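# Drop the entire wire into the bin below its rim

## Task

Get every part of the wire inside the bin so that none of it rises above the bin's rim; the wire must not be left draping over the table edge, since that can count as failure.

## Robot and tools

Robot: two arms, left_arm and right_arm, each ending in a two-finger gripper. Scene frame: origin at table-top height, halfway between the two nominal bases; +x points out over the table, +z up, and left_arm sits on the +y side (this has nothing to do with which side of an image it appears on). Calibrated bases: left_arm at (+0.082, +0.855, 0) m, right_arm at (+0.094, -0.812, 0) m, each turned only slightly about z. Every arm reports its hand pose, velocities and Hand target in its own base frame; fixed cameras and the table use the scene frame. Reported hand positions may be wrong by a few centimetres.

Gripper geometry: the fingers extend along the gripper's +z axis and move apart and together along its y axis. end_effector_position is the spot between the pads when they are shut. Closed fingertips reach about 19 mm past it, open ones about 6 mm. A block on the wrist sticks out roughly 10 cm toward the gripper's +x.

The 18-number row, used by both motion tools: numbers 1-9 belong to left_arm, in the order dx, dy, dz, rx, ry, rz, position, force_limit, speed. Numbers 10-18 are the same nine for right_arm. All values lie in [-1, 1]. The six pose numbers are an offset, not a pose: they are measured from that arm's Hand target as it stood when the action or move began, along that arm's own base axes. 1.0 equals 0.6 m of travel or 180 degrees of turn. rx, ry, rz form a single rotation vector, and the turn happens about the Hand target's position. Sending the same offset twice moves the arm twice. All zeros re-requests the current Hand target. The three gripper numbers are absolute settings, not offsets. position +1 is fully open (85 mm), about -0.8 brings the pads together, and -1 closes until blocked. speed runs from about 20 mm/s at -1, through 85 at 0, to 150 at +1. force_limit sets motor push, and together with speed it decides grip force. Both start at +1. A 0 is a real command, so to keep a gripper unchanged, resend its last numbers.

execute_actions: actions is a list of actions. Each action is a list of up to 15 rows, one row per 1/30 s step. A short list repeats its last row to fill 15 steps, and every row counts from the action's starting pose. cameras is optional: ["all"], [] or camera names. Pictures come back by default only when actions is empty.

move: target is one 18-number row or a list of up to 15 rows. Each row is an offset from the same starting Hand targets, not from the row before. The path is straight and at most 10 s long. speed is in m/s, from 0.002 to 4.2, default 0.25; turning is capped at twice that in rad/s. Give one number, or one per target. blend, in metres, rounds the corners of a list; 0 means stopping at each point. stop_force, in N from 6 to 120, ends an arm's path when it feels that much push against its motion. Do not trust it while the gripper is rotating, and leave it out when backing off something. zero (default true) re-zeroes the force reference first. blocking=false returns after about 0.5 s while motion continues, and cannot be combined with stop_force. The result adds a move: line naming the outcome (done, off_target, moving, held, fault) and any limits (paced = pose clipped, held = steps withheld).

wait: seconds from 0 to 10. stop: brakes a running move; the fingers still finish. zoom_image: camera (cam_high, cam_low, cam_left_wrist, cam_right_wrist) plus region [x0, y0, x1, y1] in image pixels, at most 504 by 504. zero_wrist_force: arm is left_arm or right_arm. finished_scene: scene is the current scene's number; call nothing after it.

Reading results: Hand target is the last commanded pose after clipping, and the next offsets start from it. The gripper may rest a little short of it. end_effector_position is in metres, orientation is a wxyz quaternion, and velocities are in m/s and rad/s. object_status values: 0 means moving; 1 means blocked while opening; 2 means blocked while closing, which is a real grip; 3 means the requested width was reached or the pads met. position_measured is in counts: 3 is fully open, 78 about 60 mm, 130 about 40 mm, 180 about 20 mm, 230 pads touching. Wrist force and torque are given along the gripper's own axes and are zeroed at the start. A third line shows the peak since the last report. Joint torques include the arm's own weight. A MOTOR HOT line warns at 70 °C; at 85 °C that arm is braked for 30 s or more. Cameras are cam_high, cam_low and the two wrist cameras, all 896x504.

Limits and cautions: each control step clips commanded orientation to within 32 degrees of the measured one. Arms lag their commands by about 0.2 s. An outside force near 150 N on an arm, or contact torque at a joint's limit (100 N m at each wrist joint), stops that arm for 10 s. Arms are stiff, so aiming even slightly past a firm surface can trip this. Approach slowly, ideally with stop_force. Keep the arms apart: a clearance check blocks some moves, but contact between the arms, including one gripper closing on the other's fingers, can end the scene. Do not route a path close by an arm's own base; go around it. Avoid slamming into things, squeezing hard on an object that is still resting on something, or swinging a load fast. Do not drop the wire from height or release it while it moves. Nothing may fall or be left off the table, and the wire must not hang over the edge. Loose objects can occasionally get a small push from outside.

Each tool is called after ">>>" by a JSON object that holds its "method" and its "body".

## Session

>>> {"method": "execute_actions", "body": {"actions": []}}

Scene clock: 0.00 s.
left_arm: end_effector_position=(+0.0777, -0.4904, +0.2700) position_measured=3 object_status=3 end_effector_quat_wxyz=(-0.410, -0.103, +0.891, +0.168) | right_arm: end_effector_position=(+0.0371, +0.7833, +0.2380) position_measured=3 object_status=3 end_effector_quat_wxyz=(-0.019, +0.523, +0.850, -0.056)
Joint positions: left_arm=[-1.346 -1.573 2.406 -1.844 -2.342 -1.344] | right_arm=[4.879 -1.695 -2.221 -0.856 1.673 2.838]
Joint velocities: within noise
Joint torques (N m): no reading
Wrist force (N): no reading
Wrist torque (N m): no reading
Wrist force, peak (N): no reading
Hand target: left_arm +0.0777, -0.4904, +0.2700; -0.410, -0.103, +0.891, +0.168 | right_arm +0.0371, +0.7833, +0.2380; -0.019, +0.523, +0.850, -0.056
Tool commands: left_gripper/position=+1.0 left_gripper/force_limit=+1.0 left_gripper/speed=+1.0 right_gripper/position=+1.0 right_gripper/force_limit=+1.0 right_gripper/speed=+1.0
camera_calibration:
cam_left_wrist: T_world_to_cam=[[-0.0462183, 0.923352, 0.381163, 0.362286], [0.877316, 0.219985, -0.426525, 0.168542], [-0.477683, 0.314687, -0.820239, 0.540971], [0, 0, 0, 1]] pos_world=[0.127292, -0.541831, 0.377522]
cam_right_wrist: T_world_to_cam=[[0.877063, 0.461526, -0.133242, -0.352056], [0.477494, -0.80727, 0.346864, 0.553375], [0.052524, -0.367844, -0.928403, 0.637732], [0, 0, 0, 1]] pos_world=[0.0110459, 0.843792, 0.353218]

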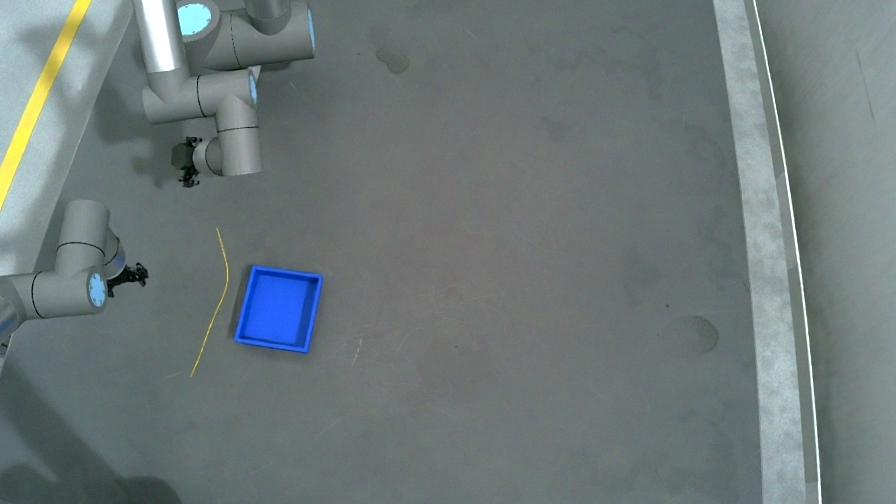

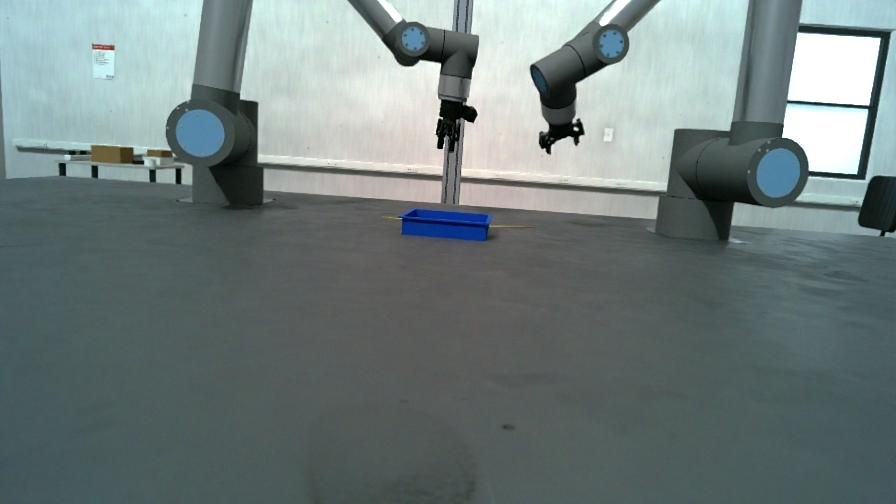

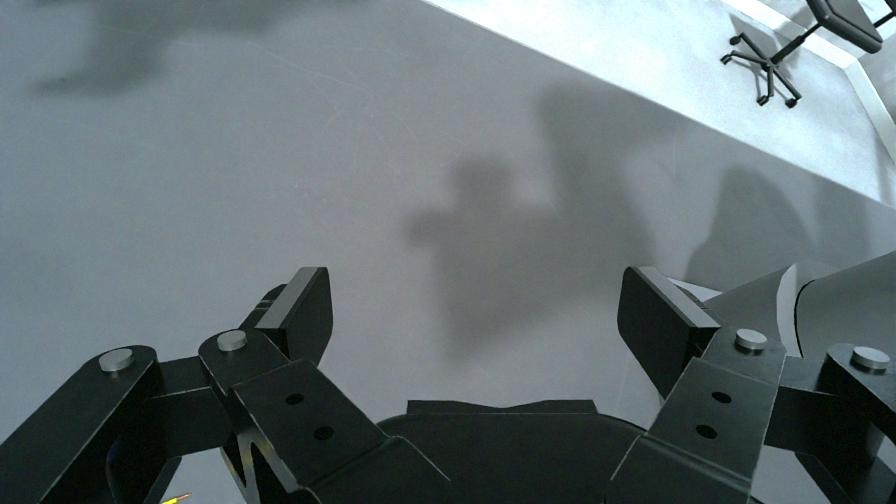

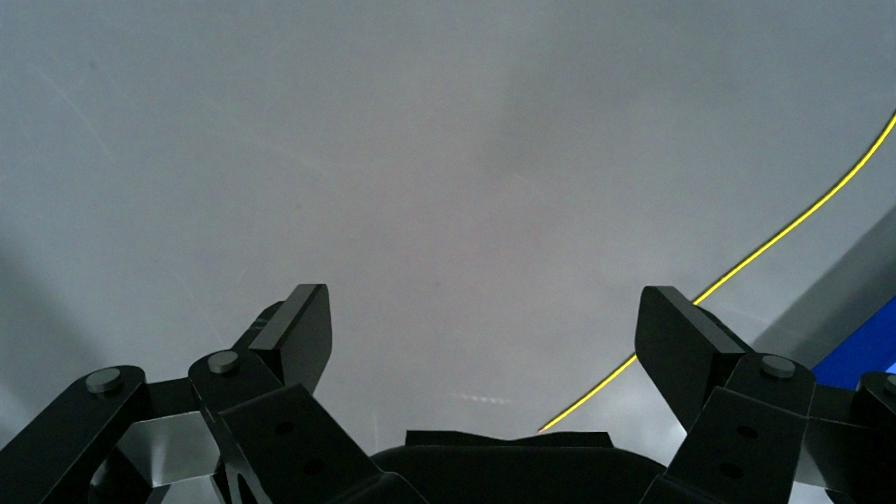

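>>> {"method": "move", "body": {"target": [0.1205,-0.21,-0.25,0.1912,-0.2709,0.5209,0.6,-1,-0.5,0.2683,-0.3072,-0.1967,0.0127,-0.0363,-0.2263,0.6,-1,-0.5], "speed": 0.7, "cameras": ["all"]}}

Scene clock: 16.27 s.
left_arm: end_effector_position=(+0.1500, -0.6164, +0.1200) position_measured=53 object_status=3 end_effector_quat_wxyz=(+0.000, +0.844, -0.537, +0.000) | right_arm: end_effector_position=(+0.1981, +0.5990, +0.1200) position_measured=53 object_status=3 end_effector_quat_wxyz=(+0.000, +0.788, +0.616, +0.000)
Joint positions: left_arm=[-1.654 -1.468 2.531 -2.635 -1.572 -3.661] | right_arm=[4.717 -1.67 -2.536 -0.507 1.571 3.39]
Joint torques (N m): left_arm=[-23.74 -44.31 -70.91 -5.08 2.72 -6.31] | right_arm=[-32.2 53.45 39.79 14.86 -4.24 3.99]
Wrist force (N): left_arm=[-0.7 -0.1 0.6] | right_arm=[0.4 0.6 0.3]
Wrist torque (N m): left_arm=[-0.06 0.27 0.44] | right_arm=[0.01 -0.02 0.03]
Wrist force, peak (N): left_arm=[-1.4 -0.1 1.4] | right_arm=[-1.1 1.9 1.0]
Hand target: left_arm +0.1500, -0.6164, +0.1200; +0.000, +0.844, -0.537, +0.000 | right_arm +0.1981, +0.5990, +0.1199; +0.000, +0.788, +0.616, +0.000
Off the commanded pose: left_arm 0.000 m, 0 deg | right_arm 0.000 m, 0 deg.
move: done
camera_calibration:
cam_left_wrist: T_world_to_cam=[[-0.90712, -0.420868, -0.00181749, -0.114349], [-0.392548, 0.844509, 0.364294, 0.549446], [-0.151785, 0.331172, -0.931282, 0.466725], [0, 0, 0, 1]] pos_world=[0.182797, -0.666704, 0.234285]
cam_right_wrist: T_world_to_cam=[[0.974523, -0.223572, -0.0179295, -0.0466022], [-0.205598, -0.922398, 0.326973, 0.575267], [-0.08964, -0.314956, -0.944864, 0.450323], [0, 0, 0, 1]] pos_world=[0.204055, 0.662038, 0.236562]

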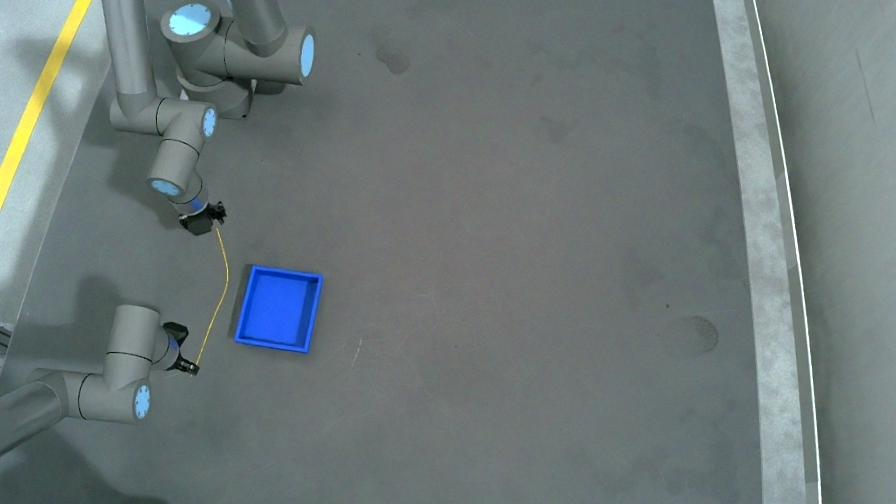

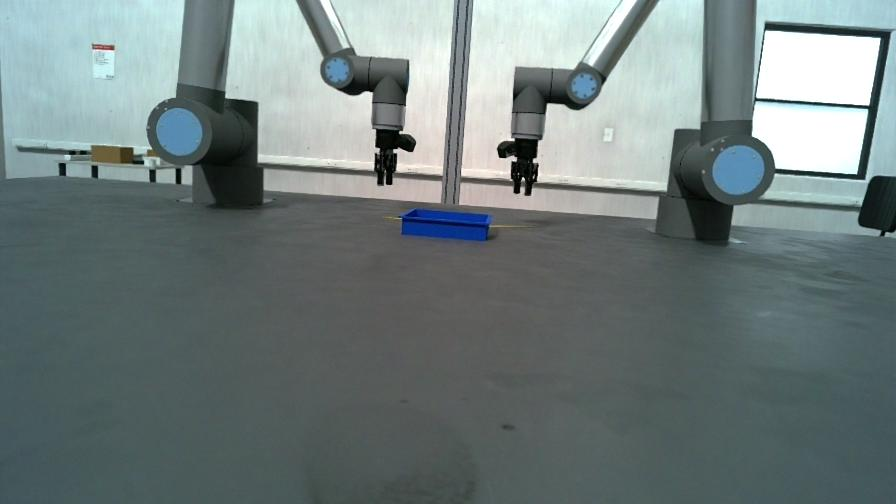

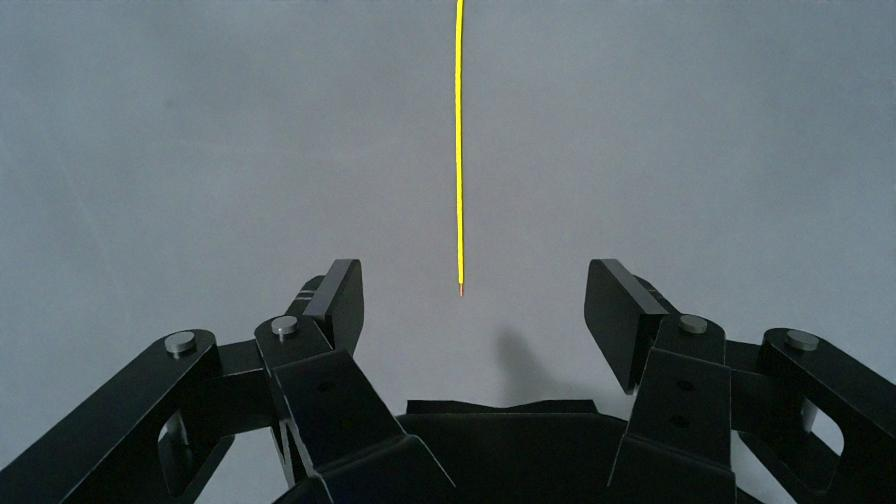

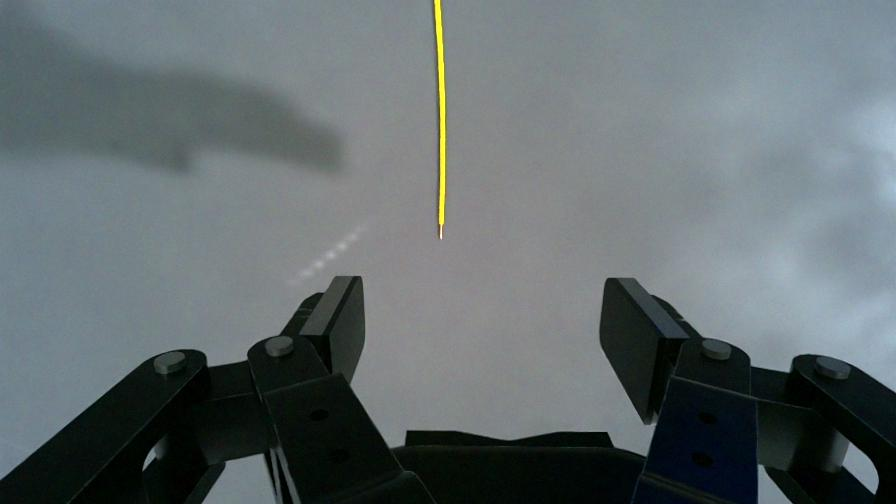

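>>> {"method": "move", "body": {"target": [[-0.0133,0.0433,-0.13,0,0,0,-0.27,-1,-0.5,-0.0208,0.0343,-0.13,0,0,0,-0.27,-1,-0.5]], "speed": 0.2}}

>>> {"method": "move", "body": {"target": [0,0,-0.046,0,0,0,-0.27,-1,-0.5,0,0,-0.046,0,0,0,-0.27,-1,-0.5], "speed": 0.015, "stop_force": 8, "cameras": ["cam_left_wrist","cam_right_wrist"]}}

Scene clock: 23.00 s.
left_arm: end_effector_position=(+0.1420, -0.5905, +0.0421) position_measured=163 object_status=3 end_effector_quat_wxyz=(+0.000, +0.844, -0.537, +0.000) | right_arm: end_effector_position=(+0.1856, +0.6196, +0.0421) position_measured=163 object_status=0 end_effector_quat_wxyz=(+0.000, +0.788, +0.616, +0.000)
Joint positions: left_arm=[-1.672 -1.338 2.609 -2.842 -1.572 -3.679] | right_arm=[4.737 -1.832 -2.555 -0.327 1.571 3.41]
Joint torques (N m): left_arm=[-22.67 -56.68 -14.34 -14.37 3.47 -5.77] | right_arm=[30.94 75.88 25.21 14.2 -1.21 3.99]
Wrist force (N): left_arm=[-0.6 -0.4 1.2] | right_arm=[0.2 0.3 0.6]
Wrist torque (N m): left_arm=[-0.18 0.23 0.50] | right_arm=[-0.07 -0.01 0.01]
Wrist force, peak (N): left_arm=[-1.6 -0.9 3.2] | right_arm=[0.4 0.4 2.4]
Hand target: left_arm +0.1420, -0.5905, +0.0420; +0.000, +0.844, -0.537, +0.000 | right_arm +0.1856, +0.6196, +0.0419; +0.000, +0.788, +0.616, +0.000
Off the commanded pose: left_arm 0.000 m, 0 deg | right_arm 0.000 m, 0 deg.
move: done

Scene clock: 34.80 s.
left_arm: end_effector_position=(+0.1421, -0.5899, +0.0194) position_measured=163 object_status=3 end_effector_quat_wxyz=(-0.001, +0.844, -0.537, -0.001) | right_arm: end_effector_position=(+0.1856, +0.6191, +0.0200) position_measured=163 object_status=3 end_effector_quat_wxyz=(+0.001, +0.788, +0.616, -0.001)
Joint positions: left_arm=[-1.672 -1.288 2.618 -2.899 -1.572 -3.679] | right_arm=[4.737 -1.876 -2.563 -0.276 1.571 3.41]
Joint torques (N m): left_arm=[-1.22 -93.86 -28.15 -10.88 -0.49 -0.43] | right_arm=[-1.66 91.53 34.65 11.23 0.59 0.6]
Wrist force (N): left_arm=[0.4 1.8 -2.5] | right_arm=[0.5 1.8 2.9]
Wrist torque (N m): left_arm=[0.16 0.03 0.52] | right_arm=[0.16 -0.08 0.01]
Wrist force, peak (N): left_arm=[-62.5 -25.9 -193.3] | right_arm=[-65.8 7.1 -185.6]
Hand target: left_arm +0.1421, -0.5899, +0.0194; -0.001, +0.844, -0.537, -0.001 (not the last commanded pose) | right_arm +0.1856, +0.6191, +0.0200; +0.001, +0.788, +0.616, -0.001 (not the last commanded pose)
Tool commands: left_gripper/position=-0.270588 left_gripper/force_limit=-1.0 left_gripper/speed=-0.498039 right_gripper/position=-0.270588 right_gripper/force_limit=-1.0 right_gripper/speed=-0.498039
Off the commanded pose: left_arm 0.005 m, 0 deg | right_arm 0.006 m, 0 deg.
FORCE FAULT: contact force on the left arm reached its limit, and that arm stopped for 10 seconds. FORCE FAULT: contact force on the right arm reached its limit, and that arm stopped for 10 seconds. On each arm, the contact can be on any part of the arm, not only on its tool. The stops overlap, and together they count as 20 of the actions that you can send in this scene. Those arms' remaining commands of this call were not run. Those arms' targets are now where they stood when their stops ended, not their last commands. Those arms accept commands again.
move: fault (left_arm, right_arm)
camera_calibration:
cam_left_wrist: T_world_to_cam=[[-0.90704, -0.421034, -0.00303578, -0.110632], [-0.392848, 0.843681, 0.365886, 0.559964], [-0.151489, 0.333066, -0.930655, 0.364157], [0, 0, 0, 1]] pos_world=[0.174798, -0.640299, 0.133685]
cam_right_wrist: T_world_to_cam=[[0.97452, -0.223612, -0.0175489, -0.031798], [-0.205606, -0.921834, 0.328555, 0.623577], [-0.089646, -0.316576, -0.944322, 0.362053], [0, 0, 0, 1]] pos_world=[0.191655, 0.682341, 0.136457]
Images, in order (width x height): cam_left_wrist 896x504, cam_right_wrist 896x504.

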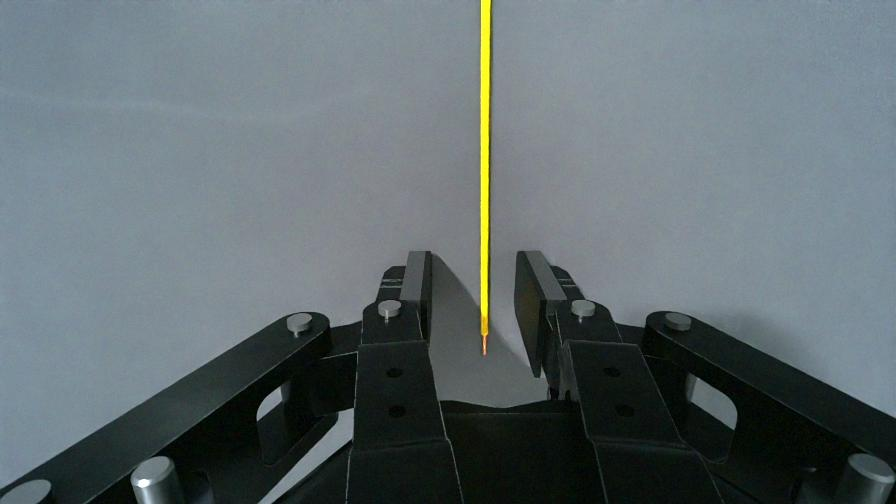

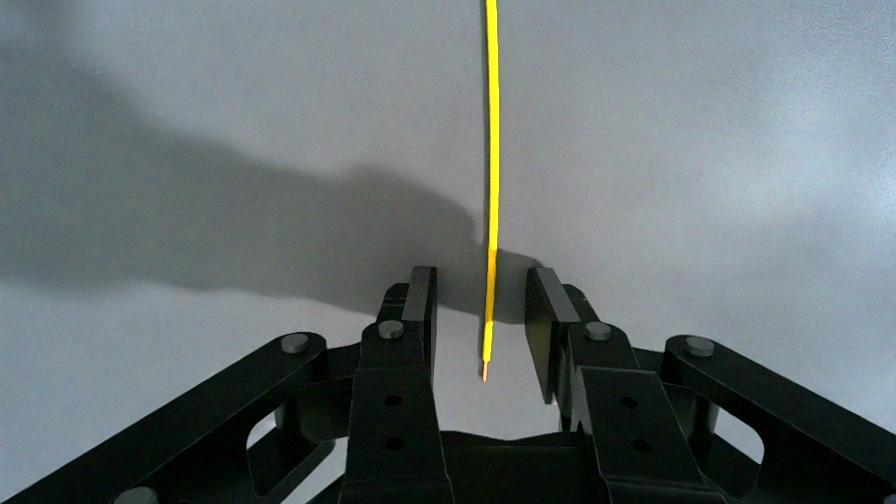

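>>> {"method": "move", "body": {"target": [0,0,0.0058,0,0,0,-0.27,-1,-0.5,0,0,0.0058,0,0,0,-0.27,-1,-0.5], "speed": 0.05}}

>>> {"method": "move", "body": {"target": [0,0,0,0,0,0,-1,-0.6,-1,0,0,0,0,0,0,-1,-0.6,-1], "cameras": ["cam_left_wrist","cam_right_wrist"]}}

Scene clock: 37.23 s.
left_arm: end_effector_position=(+0.1421, -0.5898, +0.0228) position_measured=163 object_status=3 end_effector_quat_wxyz=(-0.001, +0.844, -0.537, -0.001) | right_arm: end_effector_position=(+0.1856, +0.6191, +0.0233) position_measured=163 object_status=3 end_effector_quat_wxyz=(+0.001, +0.788, +0.616, -0.001)
Joint positions: left_arm=[-1.672 -1.296 2.617 -2.89 -1.572 -3.679] | right_arm=[4.737 -1.869 -2.562 -0.284 1.571 3.41]
Joint torques (N m): left_arm=[-3.02 -134.13 -51.43 -3.7 -0.31 -0.61] | right_arm=[-3.1 109.18 53.2 6.06 0.3 0.98]
Wrist force (N): left_arm=[0.4 1.7 -3.0] | right_arm=[0.9 1.8 2.7]
Wrist torque (N m): left_arm=[0.15 0.04 0.51] | right_arm=[0.16 -0.15 0.02]
Wrist force, peak (N): left_arm=[0.2 2.2 -3.0] | right_arm=[1.2 2.1 3.0]
Hand target: left_arm +0.1421, -0.5899, +0.0229; -0.001, +0.844, -0.537, -0.001 | right_arm +0.1856, +0.6191, +0.0234; +0.001, +0.788, +0.616, -0.001
Off the commanded pose: left_arm 0.000 m, 0 deg | right_arm 0.000 m, 0 deg.
move: done

Scene clock: 38.77 s.
left_arm: end_effector_position=(+0.1421, -0.5899, +0.0229) position_measured=230 object_status=0 end_effector_quat_wxyz=(-0.001, +0.844, -0.537, -0.001) | right_arm: end_effector_position=(+0.1856, +0.6191, +0.0234) position_measured=230 object_status=0 end_effector_quat_wxyz=(+0.001, +0.788, +0.616, -0.001)
Joint positions: left_arm=[-1.672 -1.296 2.617 -2.89 -1.572 -3.679] | right_arm=[4.737 -1.869 -2.562 -0.284 1.571 3.41]
Joint torques (N m): left_arm=[-2.65 -128.03 -51.11 -4.45 -0.28 -0.75] | right_arm=[-3.9 112.73 50.85 6.61 0.86 1.1]
Wrist force (N): left_arm=[0.3 1.9 -2.9] | right_arm=[0.8 2.0 2.8]
Wrist torque (N m): left_arm=[0.17 0.05 0.51] | right_arm=[0.20 -0.12 0.01]
Wrist force, peak (N): left_arm=[0.3 2.1 -3.0] | right_arm=[0.7 1.7 3.5]
Hand target: left_arm +0.1421, -0.5899, +0.0229; -0.001, +0.844, -0.537, -0.001 | right_arm +0.1856, +0.6191, +0.0234; +0.001, +0.788, +0.616, -0.001
Off the commanded pose: left_arm 0.000 m, 0 deg | right_arm 0.000 m, 0 deg.
move: done
camera_calibration:
cam_left_wrist: T_world_to_cam=[[-0.90704, -0.421034, -0.00303578, -0.110622], [-0.392848, 0.843681, 0.365886, 0.55872], [-0.151489, 0.333066, -0.930655, 0.367321], [0, 0, 0, 1]] pos_world=[0.174798, -0.640299, 0.137085]
cam_right_wrist: T_world_to_cam=[[0.97452, -0.223612, -0.0175489, -0.0317366], [-0.205606, -0.921834, 0.328555, 0.622427], [-0.089646, -0.316576, -0.944322, 0.365358], [0, 0, 0, 1]] pos_world=[0.191655, 0.682341, 0.139957]
Images, in order (width x height): cam_left_wrist 896x504, cam_right_wrist 896x504.

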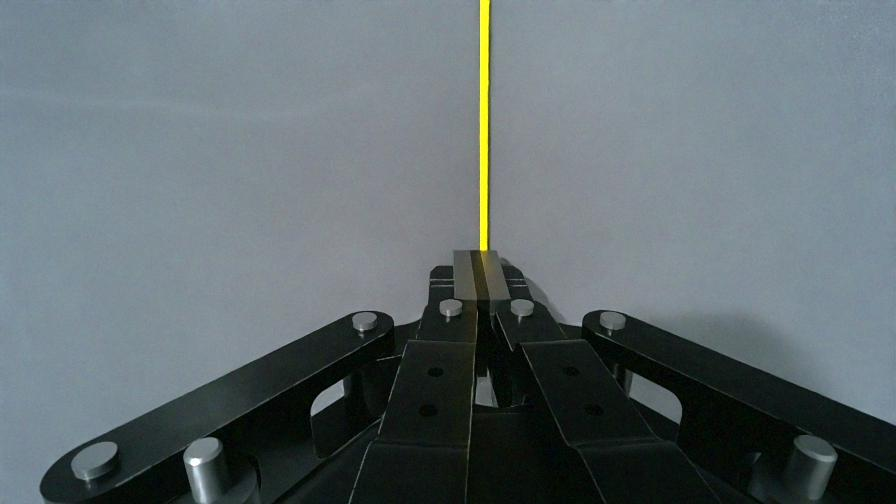

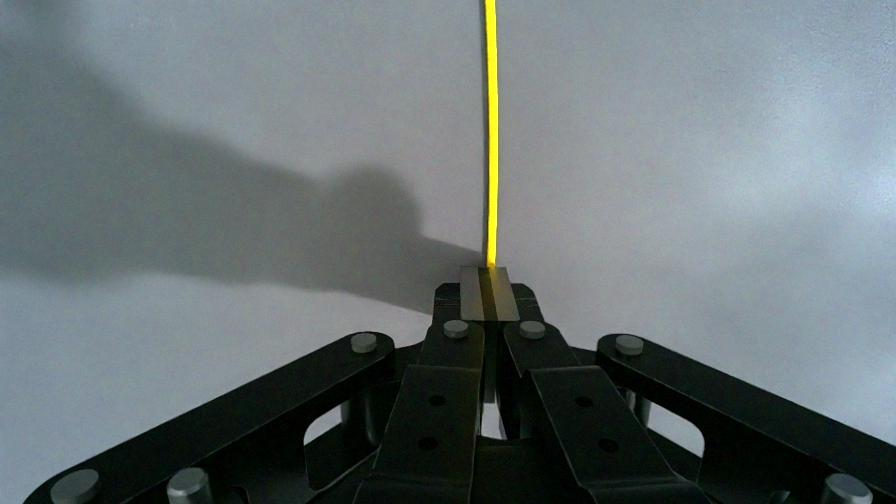

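>>> {"method": "move", "body": {"target": [0,0,0.2,0,0,0,-1,-0.6,-1,0,0,0.2,0,0,0,-1,-0.6,-1], "speed": 0.15, "cameras": ["all"]}}

Scene clock: 41.73 s.
left_arm: end_effector_position=(+0.1421, -0.5898, +0.1428) position_measured=230 object_status=3 end_effector_quat_wxyz=(-0.001, +0.844, -0.537, -0.001) | right_arm: end_effector_position=(+0.1857, +0.6190, +0.1433) position_measured=230 object_status=3 end_effector_quat_wxyz=(+0.001, +0.788, +0.616, -0.001)
Joint positions: left_arm=[-1.672 -1.538 2.551 -2.581 -1.572 -3.679] | right_arm=[4.737 -1.647 -2.5 -0.567 1.571 3.41]
Joint torques (N m): left_arm=[-23.89 -103.2 -75.92 -4.28 0.39 -5.71] | right_arm=[29.25 85.99 74.92 6.39 -0.8 3.81]
Wrist force (N): left_arm=[0.5 2.1 -2.9] | right_arm=[0.8 1.7 2.6]
Wrist torque (N m): left_arm=[0.34 0.05 0.42] | right_arm=[0.17 -0.09 0.04]
Wrist force, peak (N): left_arm=[0.3 1.8 -4.8] | right_arm=[1.3 1.8 4.8]
Hand target: left_arm +0.1421, -0.5899, +0.1429; -0.001, +0.844, -0.537, -0.001 | right_arm +0.1856, +0.6191, +0.1434; +0.001, +0.788, +0.616, -0.001
Off the commanded pose: left_arm 0.000 m, 0 deg | right_arm 0.000 m, 0 deg.
move: done
camera_calibration:
cam_left_wrist: T_world_to_cam=[[-0.906998, -0.421125, -0.00302865, -0.110235], [-0.392943, 0.843671, 0.365808, 0.514919], [-0.151496, 0.332977, -0.930685, 0.478874], [0, 0, 0, 1]] pos_world=[0.174898, -0.640299, 0.256985]
cam_right_wrist: T_world_to_cam=[[0.9745, -0.223701, -0.0175171, -0.0296001], [-0.2057, -0.921812, 0.328557, 0.582977], [-0.0896461, -0.316576, -0.944322, 0.478457], [0, 0, 0, 1]] pos_world=[0.191656, 0.682241, 0.259757]

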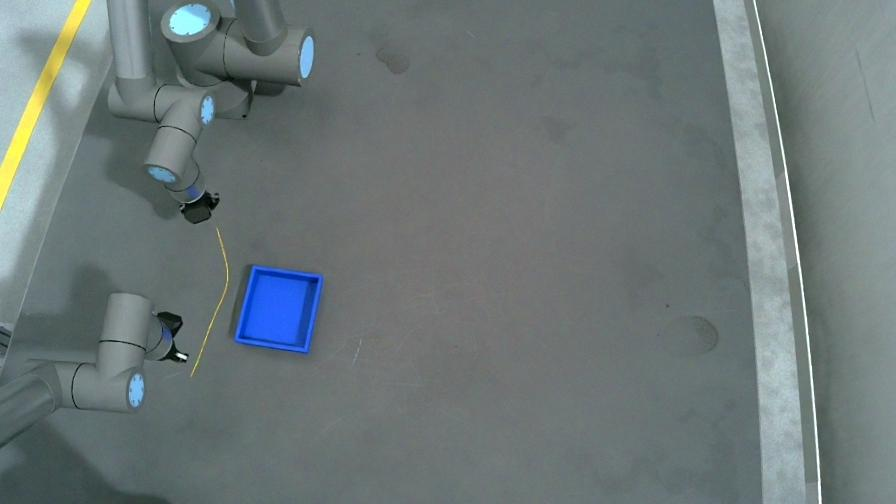

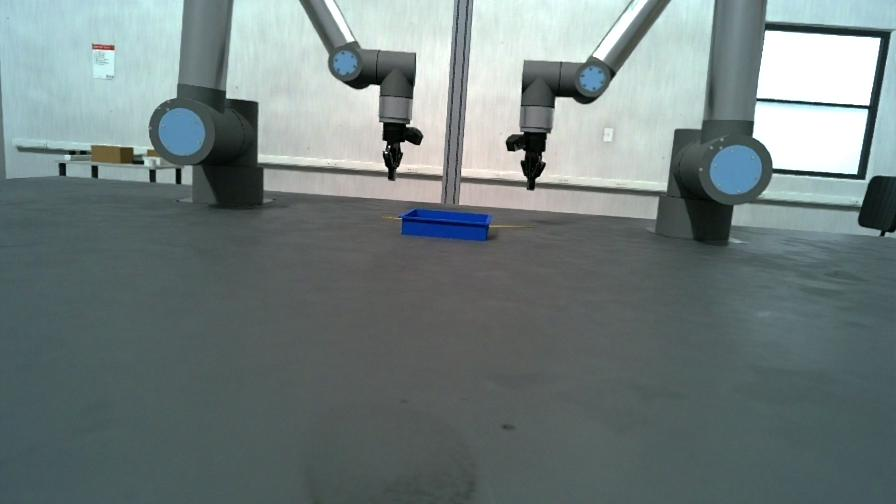

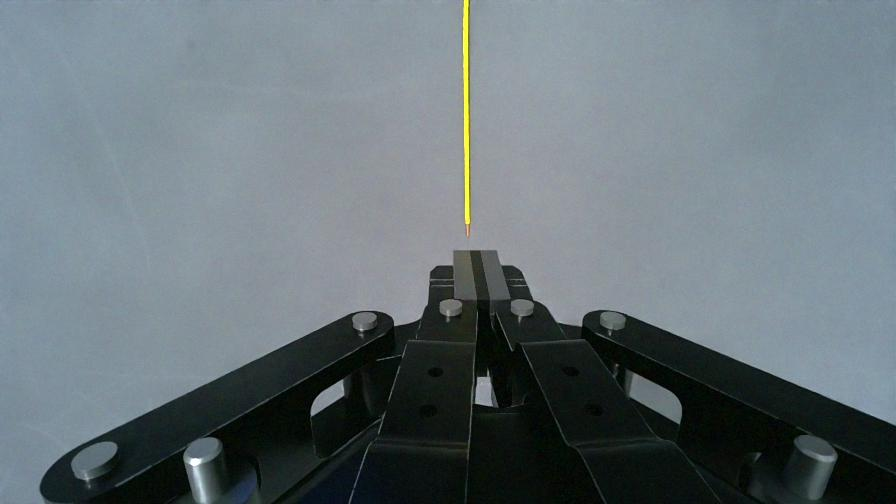

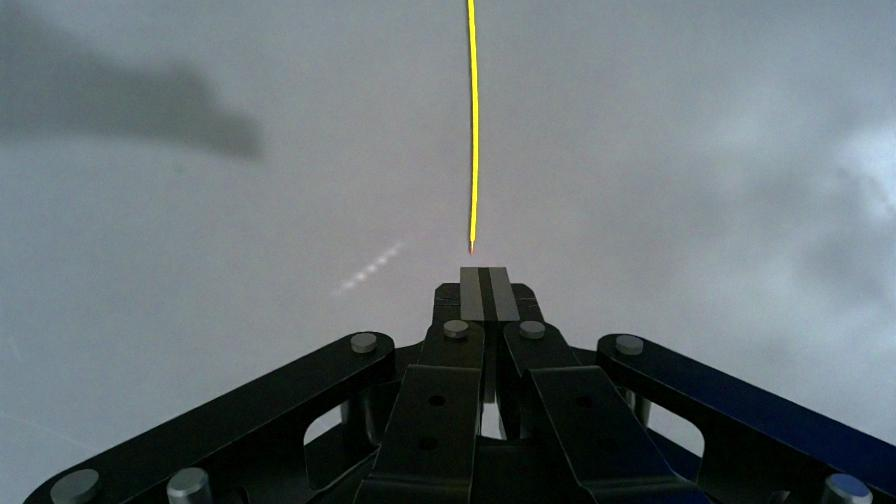

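>>> {"method": "move", "body": {"target": [0,0,0,0,0,0,-0.45,-0.6,-1,0,0,0,0,0,0,-0.45,-0.6,-1], "blocking": false}}

>>> {"method": "move", "body": {"target": [0,0,-0.1975,0,0,0,-0.45,-0.6,-1,0,0,-0.1975,0,0,0,-0.45,-0.6,-1], "speed": 0.15}}

>>> {"method": "move", "body": {"target": [0,0,-0.010,0,0,0,-0.45,-0.6,-1,0,0,-0.010,0,0,0,-0.45,-0.6,-1], "speed": 0.003, "stop_force": 10}}

Scene clock: 44.40 s.
left_arm: end_effector_position=(+0.1421, -0.5899, +0.1429) position_measured=209 object_status=0 end_effector_quat_wxyz=(-0.001, +0.844, -0.537, -0.001) | right_arm: end_effector_position=(+0.1856, +0.6191, +0.1434) position_measured=209 object_status=0 end_effector_quat_wxyz=(+0.001, +0.788, +0.616, -0.001)
Joint positions: left_arm=[-1.672 -1.539 2.551 -2.581 -1.572 -3.679] | right_arm=[4.737 -1.647 -2.5 -0.568 1.571 3.41]
Joint torques (N m): left_arm=[-21.65 -98.24 -75.85 -4.43 -3.57 -5.53] | right_arm=[27.18 86.32 76.26 6.66 3.6 3.95]
Wrist force (N): left_arm=[0.2 2.0 -3.0] | right_arm=[0.3 1.8 2.7]
Wrist torque (N m): left_arm=[0.32 0.10 0.43] | right_arm=[0.18 0.00 0.03]
Wrist force, peak (N): left_arm=[0.2 2.1 -3.2] | right_arm=[0.1 1.6 3.6]
Hand target: left_arm +0.1421, -0.5899, +0.1429; -0.001, +0.844, -0.537, -0.001 | right_arm +0.1856, +0.6191, +0.1434; +0.001, +0.788, +0.616, -0.001
Tool commands: left_gripper/position=-0.45 left_gripper/force_limit=-0.6 left_gripper/speed=-1.0 right_gripper/position=-0.45 right_gripper/force_limit=-0.6 right_gripper/speed=-1.0
Off the commanded pose: left_arm 0.000 m, 0 deg | right_arm 0.000 m, 0 deg.
move: running

a move is refused until a result has shown your running move's end: call wait (it returns as soon as the move ends) or stop first; nothing of this call was run

not run: a call was refused earlier in this reply.

>>> {"method": "wait", "body": {"seconds": 0.1}}

>>> {"method": "move", "body": {"target": [0,0,-0.1975,0,0,0,-0.45,-0.6,-1,0,0,-0.1975,0,0,0,-0.45,-0.6,-1], "speed": 0.15}}

>>> {"method": "move", "body": {"target": [0,0,-0.010,0,0,0,-0.45,-0.6,-1,0,0,-0.010,0,0,0,-0.45,-0.6,-1], "speed": 0.003, "stop_force": 10}}

Scene clock: 45.67 s.
left_arm: end_effector_position=(+0.1421, -0.5899, +0.1429) position_measured=186 object_status=3 end_effector_quat_wxyz=(-0.001, +0.844, -0.537, -0.001) | right_arm: end_effector_position=(+0.1856, +0.6191, +0.1434) position_measured=186 object_status=3 end_effector_quat_wxyz=(+0.001, +0.788, +0.616, -0.001)
Joint positions: left_arm=[-1.672 -1.539 2.551 -2.581 -1.572 -3.679] | right_arm=[4.737 -1.647 -2.5 -0.568 1.571 3.41]
Joint torques (N m): left_arm=[-21.17 -100.28 -75.18 -4.18 -3.75 -5.46] | right_arm=[30.33 91.26 75 6.38 2.85 3.69]
Wrist force (N): left_arm=[0.2 1.5 -3.1] | right_arm=[0.6 1.2 2.9]
Wrist torque (N m): left_arm=[0.23 0.10 0.43] | right_arm=[0.08 -0.07 0.04]
Wrist force, peak (N): left_arm=[0.5 2.0 -3.2] | right_arm=[0.9 1.7 3.3]
Hand target: left_arm +0.1421, -0.5899, +0.1429; -0.001, +0.844, -0.537, -0.001 | right_arm +0.1856, +0.6191, +0.1434; +0.001, +0.788, +0.616, -0.001
Tool commands: left_gripper/position=-0.45 left_gripper/force_limit=-0.6 left_gripper/speed=-1.0 right_gripper/position=-0.45 right_gripper/force_limit=-0.6 right_gripper/speed=-1.0
Off the commanded pose: left_arm 0.000 m, 0 deg | right_arm 0.000 m, 0 deg.
earlier move: done
wait: 0.00 of 0.1 s (the move ended)

Scene clock: 47.20 s.
left_arm: end_effector_position=(+0.1421, -0.5898, +0.0245) position_measured=186 object_status=3 end_effector_quat_wxyz=(-0.001, +0.844, -0.537, -0.001) | right_arm: end_effector_position=(+0.1856, +0.6191, +0.0251) position_measured=186 object_status=3 end_effector_quat_wxyz=(+0.001, +0.788, +0.616, -0.001)
Joint positions: left_arm=[-1.672 -1.3 2.616 -2.885 -1.572 -3.679] | right_arm=[4.737 -1.865 -2.561 -0.288 1.571 3.41]
Joint torques (N m): left_arm=[14.09 -63.19 -6.23 -15.14 -3.34 4.45] | right_arm=[-28.52 74.61 21.29 13.6 0.76 -2.42]
Wrist force (N): left_arm=[0.3 1.9 -2.7] | right_arm=[0.7 2.2 3.2]
Wrist torque (N m): left_arm=[0.18 0.06 0.40] | right_arm=[0.23 -0.11 0.20]
Wrist force, peak (N): left_arm=[1.0 2.0 -5.0] | right_arm=[0.4 1.6 4.4]
Hand target: left_arm +0.1421, -0.5899, +0.0244; -0.001, +0.844, -0.537, -0.001 | right_arm +0.1856, +0.6191, +0.0249; +0.001, +0.788, +0.616, -0.001
Off the commanded pose: left_arm 0.000 m, 0 deg | right_arm 0.000 m, 0 deg.
move: done

Scene clock: 49.97 s.
left_arm: end_effector_position=(+0.1421, -0.5898, +0.0195) position_measured=186 object_status=3 end_effector_quat_wxyz=(-0.001, +0.844, -0.537, -0.001) | right_arm: end_effector_position=(+0.1856, +0.6190, +0.0200) position_measured=186 object_status=3 end_effector_quat_wxyz=(+0.001, +0.788, +0.616, -0.001)
Joint positions: left_arm=[-1.672 -1.289 2.618 -2.899 -1.572 -3.679] | right_arm=[4.737 -1.876 -2.563 -0.276 1.571 3.41]
Joint torques (N m): left_arm=[11.09 -122.66 -29.69 -1.01 -0.83 4.45] | right_arm=[-31.86 103.67 40.46 2.66 -1.83 -1.71]
Wrist force (N): left_arm=[3.9 3.7 -15.3] | right_arm=[2.7 0.5 -15.9]
Wrist torque (N m): left_arm=[0.12 0.18 0.40] | right_arm=[0.38 -0.02 0.22]
Wrist force, peak (N): left_arm=[-13.4 -2.6 -46.6] | right_arm=[-15.9 -0.4 -42.4]
Hand target: left_arm +0.1421, -0.5899, +0.0195; -0.001, +0.844, -0.537, -0.001 (not the last commanded pose) | right_arm +0.1856, +0.6191, +0.0200; +0.001, +0.788, +0.616, -0.001 (not the last commanded pose)
Off the commanded pose: left_arm 0.001 m, 0 deg | right_arm 0.001 m, 0 deg.
move: contact (left_arm, right_arm)

>>> {"method": "move", "body": {"target": [0,0,0.0017,0,0,0,-1,-0.6,-1,0,0,0.0017,0,0,0,-1,-0.6,-1], "speed": 0.05}}

>>> {"method": "move", "body": {"target": [0,0,0.083,0,0,0,-1,-0.6,-1,0,0,0.083,0,0,0,-1,-0.6,-1], "speed": 0.1, "cameras": ["cam_left_wrist","cam_right_wrist","cam_low"]}}

Scene clock: 52.50 s.
left_arm: end_effector_position=(+0.1421, -0.5899, +0.0206) position_measured=228 object_status=0 end_effector_quat_wxyz=(-0.001, +0.844, -0.537, -0.001) | right_arm: end_effector_position=(+0.1856, +0.6191, +0.0210) position_measured=228 object_status=0 end_effector_quat_wxyz=(+0.001, +0.788, +0.616, -0.001)
Joint positions: left_arm=[-1.672 -1.291 2.618 -2.896 -1.572 -3.679] | right_arm=[4.737 -1.874 -2.563 -0.279 1.571 3.41]
Joint torques (N m): left_arm=[-0.26 -125.4 -48.15 -3.43 3.13 4.55] | right_arm=[-27.46 111.61 47.59 5.91 -2.03 0.28]
Wrist force (N): left_arm=[-2.5 1.1 -15.7] | right_arm=[-1.5 2.6 -8.7]
Wrist torque (N m): left_arm=[0.20 0.00 0.40] | right_arm=[0.21 -0.19 0.21]
Wrist force, peak (N): left_arm=[-2.4 1.2 -15.7] | right_arm=[2.3 0.7 -15.1]
Hand target: left_arm +0.1421, -0.5899, +0.0206; -0.001, +0.844, -0.537, -0.001 | right_arm +0.1856, +0.6191, +0.0210; +0.001, +0.788, +0.616, -0.001
Off the commanded pose: left_arm 0.000 m, 0 deg | right_arm 0.000 m, 0 deg.
move: done

Scene clock: 53.67 s.
left_arm: end_effector_position=(+0.1421, -0.5898, +0.0702) position_measured=228 object_status=2 end_effector_quat_wxyz=(-0.001, +0.844, -0.537, -0.001) | right_arm: end_effector_position=(+0.1857, +0.6190, +0.0707) position_measured=228 object_status=2 end_effector_quat_wxyz=(+0.001, +0.788, +0.616, -0.001)
Joint positions: left_arm=[-1.672 -1.399 2.595 -2.765 -1.572 -3.679] | right_arm=[4.737 -1.776 -2.542 -0.397 1.571 3.41]
Joint torques (N m): left_arm=[-13.88 -116.7 -60.94 -3.97 0.73 -3.28] | right_arm=[5 109.42 60.24 6.05 -2.39 2.99]
Wrist force (N): left_arm=[0.1 1.7 -3.1] | right_arm=[0.4 1.6 2.7]
Wrist torque (N m): left_arm=[0.25 0.11 0.31] | right_arm=[0.15 -0.04 0.28]
Wrist force, peak (N): left_arm=[-2.3 1.1 -15.0] | right_arm=[-1.7 2.9 -8.1]
Hand target: left_arm +0.1421, -0.5899, +0.0704; -0.001, +0.844, -0.537, -0.001 | right_arm +0.1856, +0.6191, +0.0708; +0.001, +0.788, +0.616, -0.001
Off the commanded pose: left_arm 0.000 m, 0 deg | right_arm 0.000 m, 0 deg.
move: done
camera_calibration:
cam_left_wrist: T_world_to_cam=[[-0.90704, -0.421034, -0.00303578, -0.110388], [-0.392848, 0.843681, 0.365886, 0.541416], [-0.151489, 0.333066, -0.930655, 0.411449], [0, 0, 0, 1]] pos_world=[0.174898, -0.640299, 0.184485]
cam_right_wrist: T_world_to_cam=[[0.9745, -0.223701, -0.0175171, -0.0308718], [-0.2057, -0.921812, 0.328557, 0.60683], [-0.0896461, -0.316576, -0.944322, 0.409899], [0, 0, 0, 1]] pos_world=[0.191656, 0.682241, 0.187157]
Images, in order (width x height): cam_low 896x504, cam_left_wrist 896x504, cam_right_wrist 896x504.

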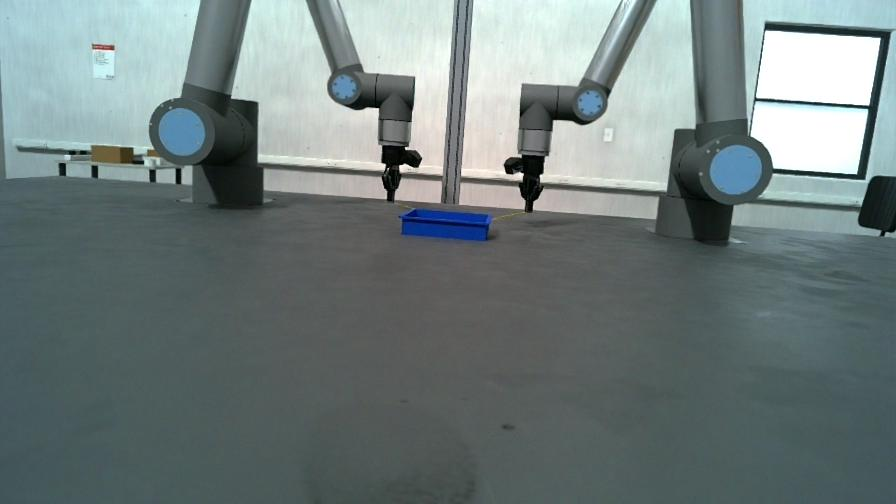

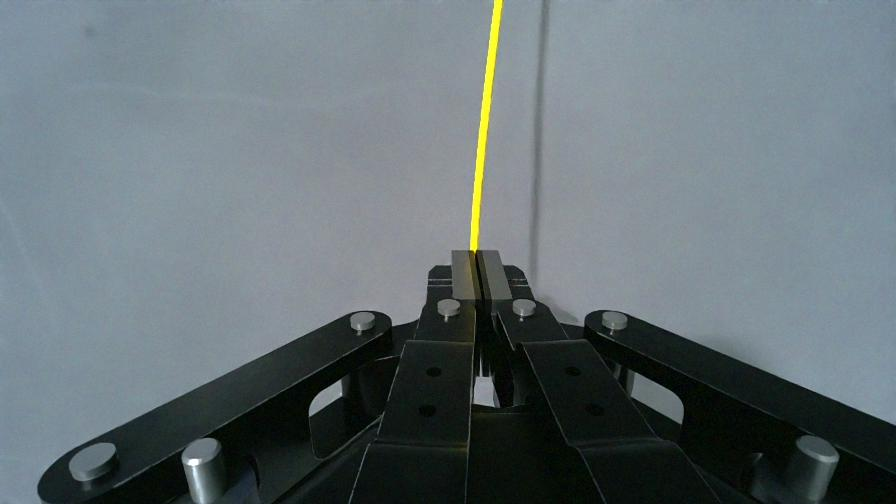

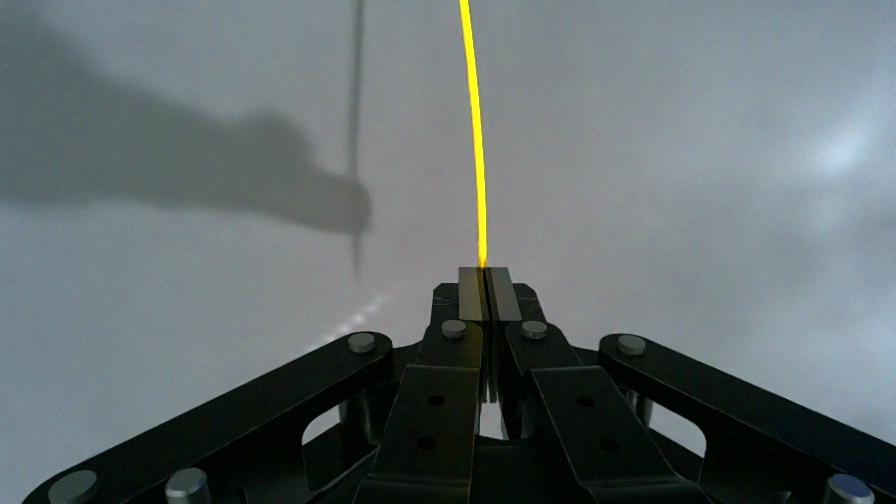

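>>> {"method": "move", "body": {"target": [[0.034,-0.034,0.3,0,0,0.06,-1,-0.6,-1,0.032,0.018,0.3,0,0,-0.066,-1,-0.6,-1],[0.252,-0.252,0.3,0,0,0.433,-1,-0.6,-1,0.241,0.134,0.3,0,0,-0.494,-1,-0.6,-1]], "blend": [0.05,0], "speed": 0.35, "cameras": ["all"]}}

Scene clock: 64.10 s.
left_arm: end_effector_position=(+0.2932, -0.7410, +0.2504) position_measured=228 object_status=2 end_effector_quat_wxyz=(+0.000, +0.994, +0.113, -0.001) | right_arm: end_effector_position=(+0.3302, +0.6995, +0.2508) position_measured=228 object_status=2 end_effector_quat_wxyz=(+0.000, +0.994, -0.112, -0.001)
Joint positions: left_arm=[-1.448 -1.468 2.237 -2.34 -1.573 -4.816] | right_arm=[4.533 -1.647 -2.267 -0.799 1.573 4.758]
Joint torques (N m): left_arm=[15.27 -65.31 -91.74 -4.66 3.41 -5.31] | right_arm=[-35.47 64.36 93.45 6.49 -4.2 3.13]
Wrist force (N): left_arm=[0.6 2.1 -3.0] | right_arm=[0.0 0.8 1.8]
Wrist torque (N m): left_arm=[0.28 0.01 0.46] | right_arm=[0.04 -0.03 -0.11]
Wrist force, peak (N): left_arm=[0.1 1.8 -5.4] | right_arm=[0.1 1.8 6.4]
Hand target: left_arm +0.2933, -0.7411, +0.2504; +0.000, +0.994, +0.113, -0.001 | right_arm +0.3302, +0.6995, +0.2508; +0.000, +0.994, -0.112, -0.001
Off the commanded pose: left_arm 0.000 m, 0 deg | right_arm 0.000 m, 0 deg.
move: done
camera_calibration:
cam_left_wrist: T_world_to_cam=[[0.222008, -0.97504, -0.00304485, -0.778102], [-0.907177, -0.207699, 0.365911, 0.0341551], [-0.35741, -0.0784728, -0.930645, 0.40773], [0, 0, 0, 1]] pos_world=[0.349456, -0.719591, 0.364585]
cam_right_wrist: T_world_to_cam=[[-0.204913, -0.978624, -0.0174957, 0.76691], [-0.925602, 0.187937, 0.328543, 0.113034], [-0.318232, 0.0835167, -0.944327, 0.414026], [0, 0, 0, 1]] pos_world=[0.39353, 0.694695, 0.367257]

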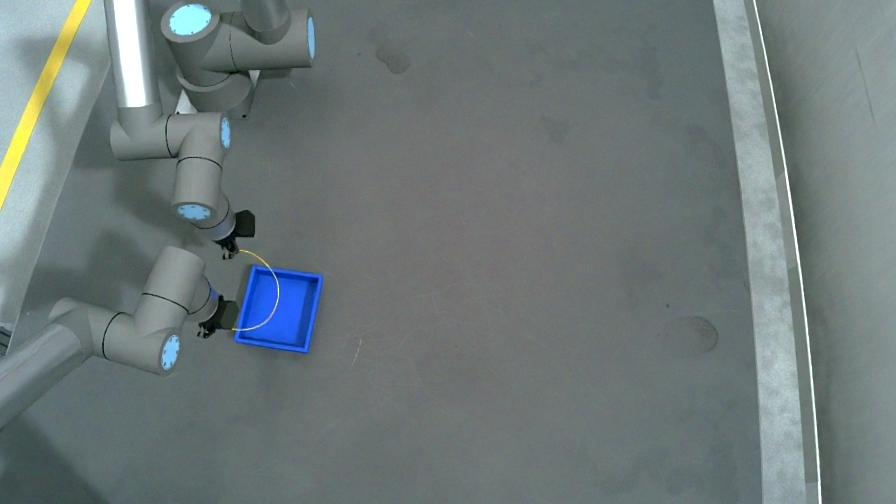

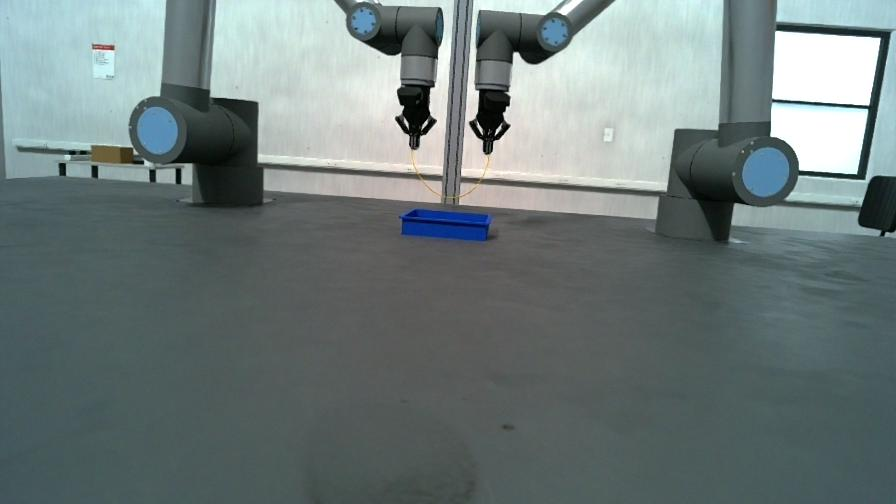

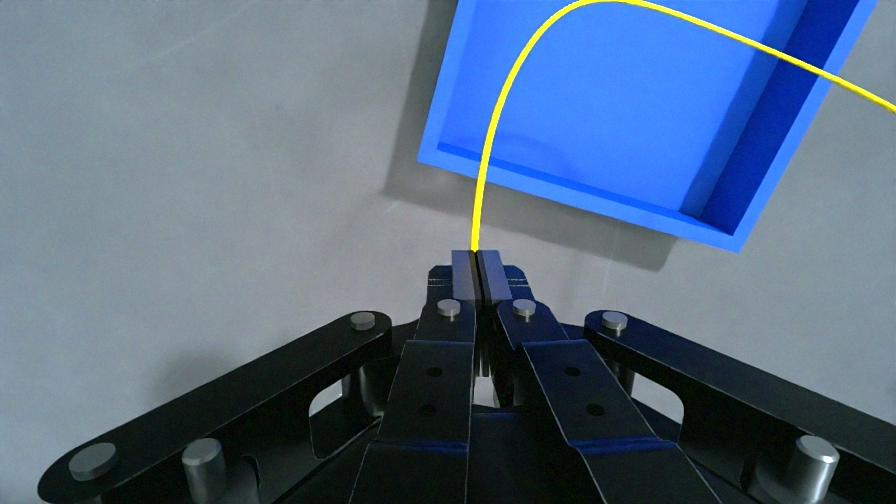

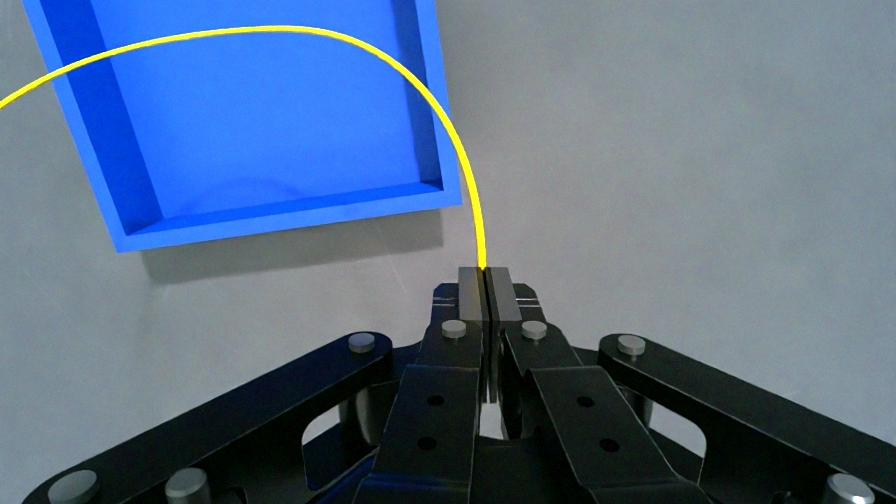

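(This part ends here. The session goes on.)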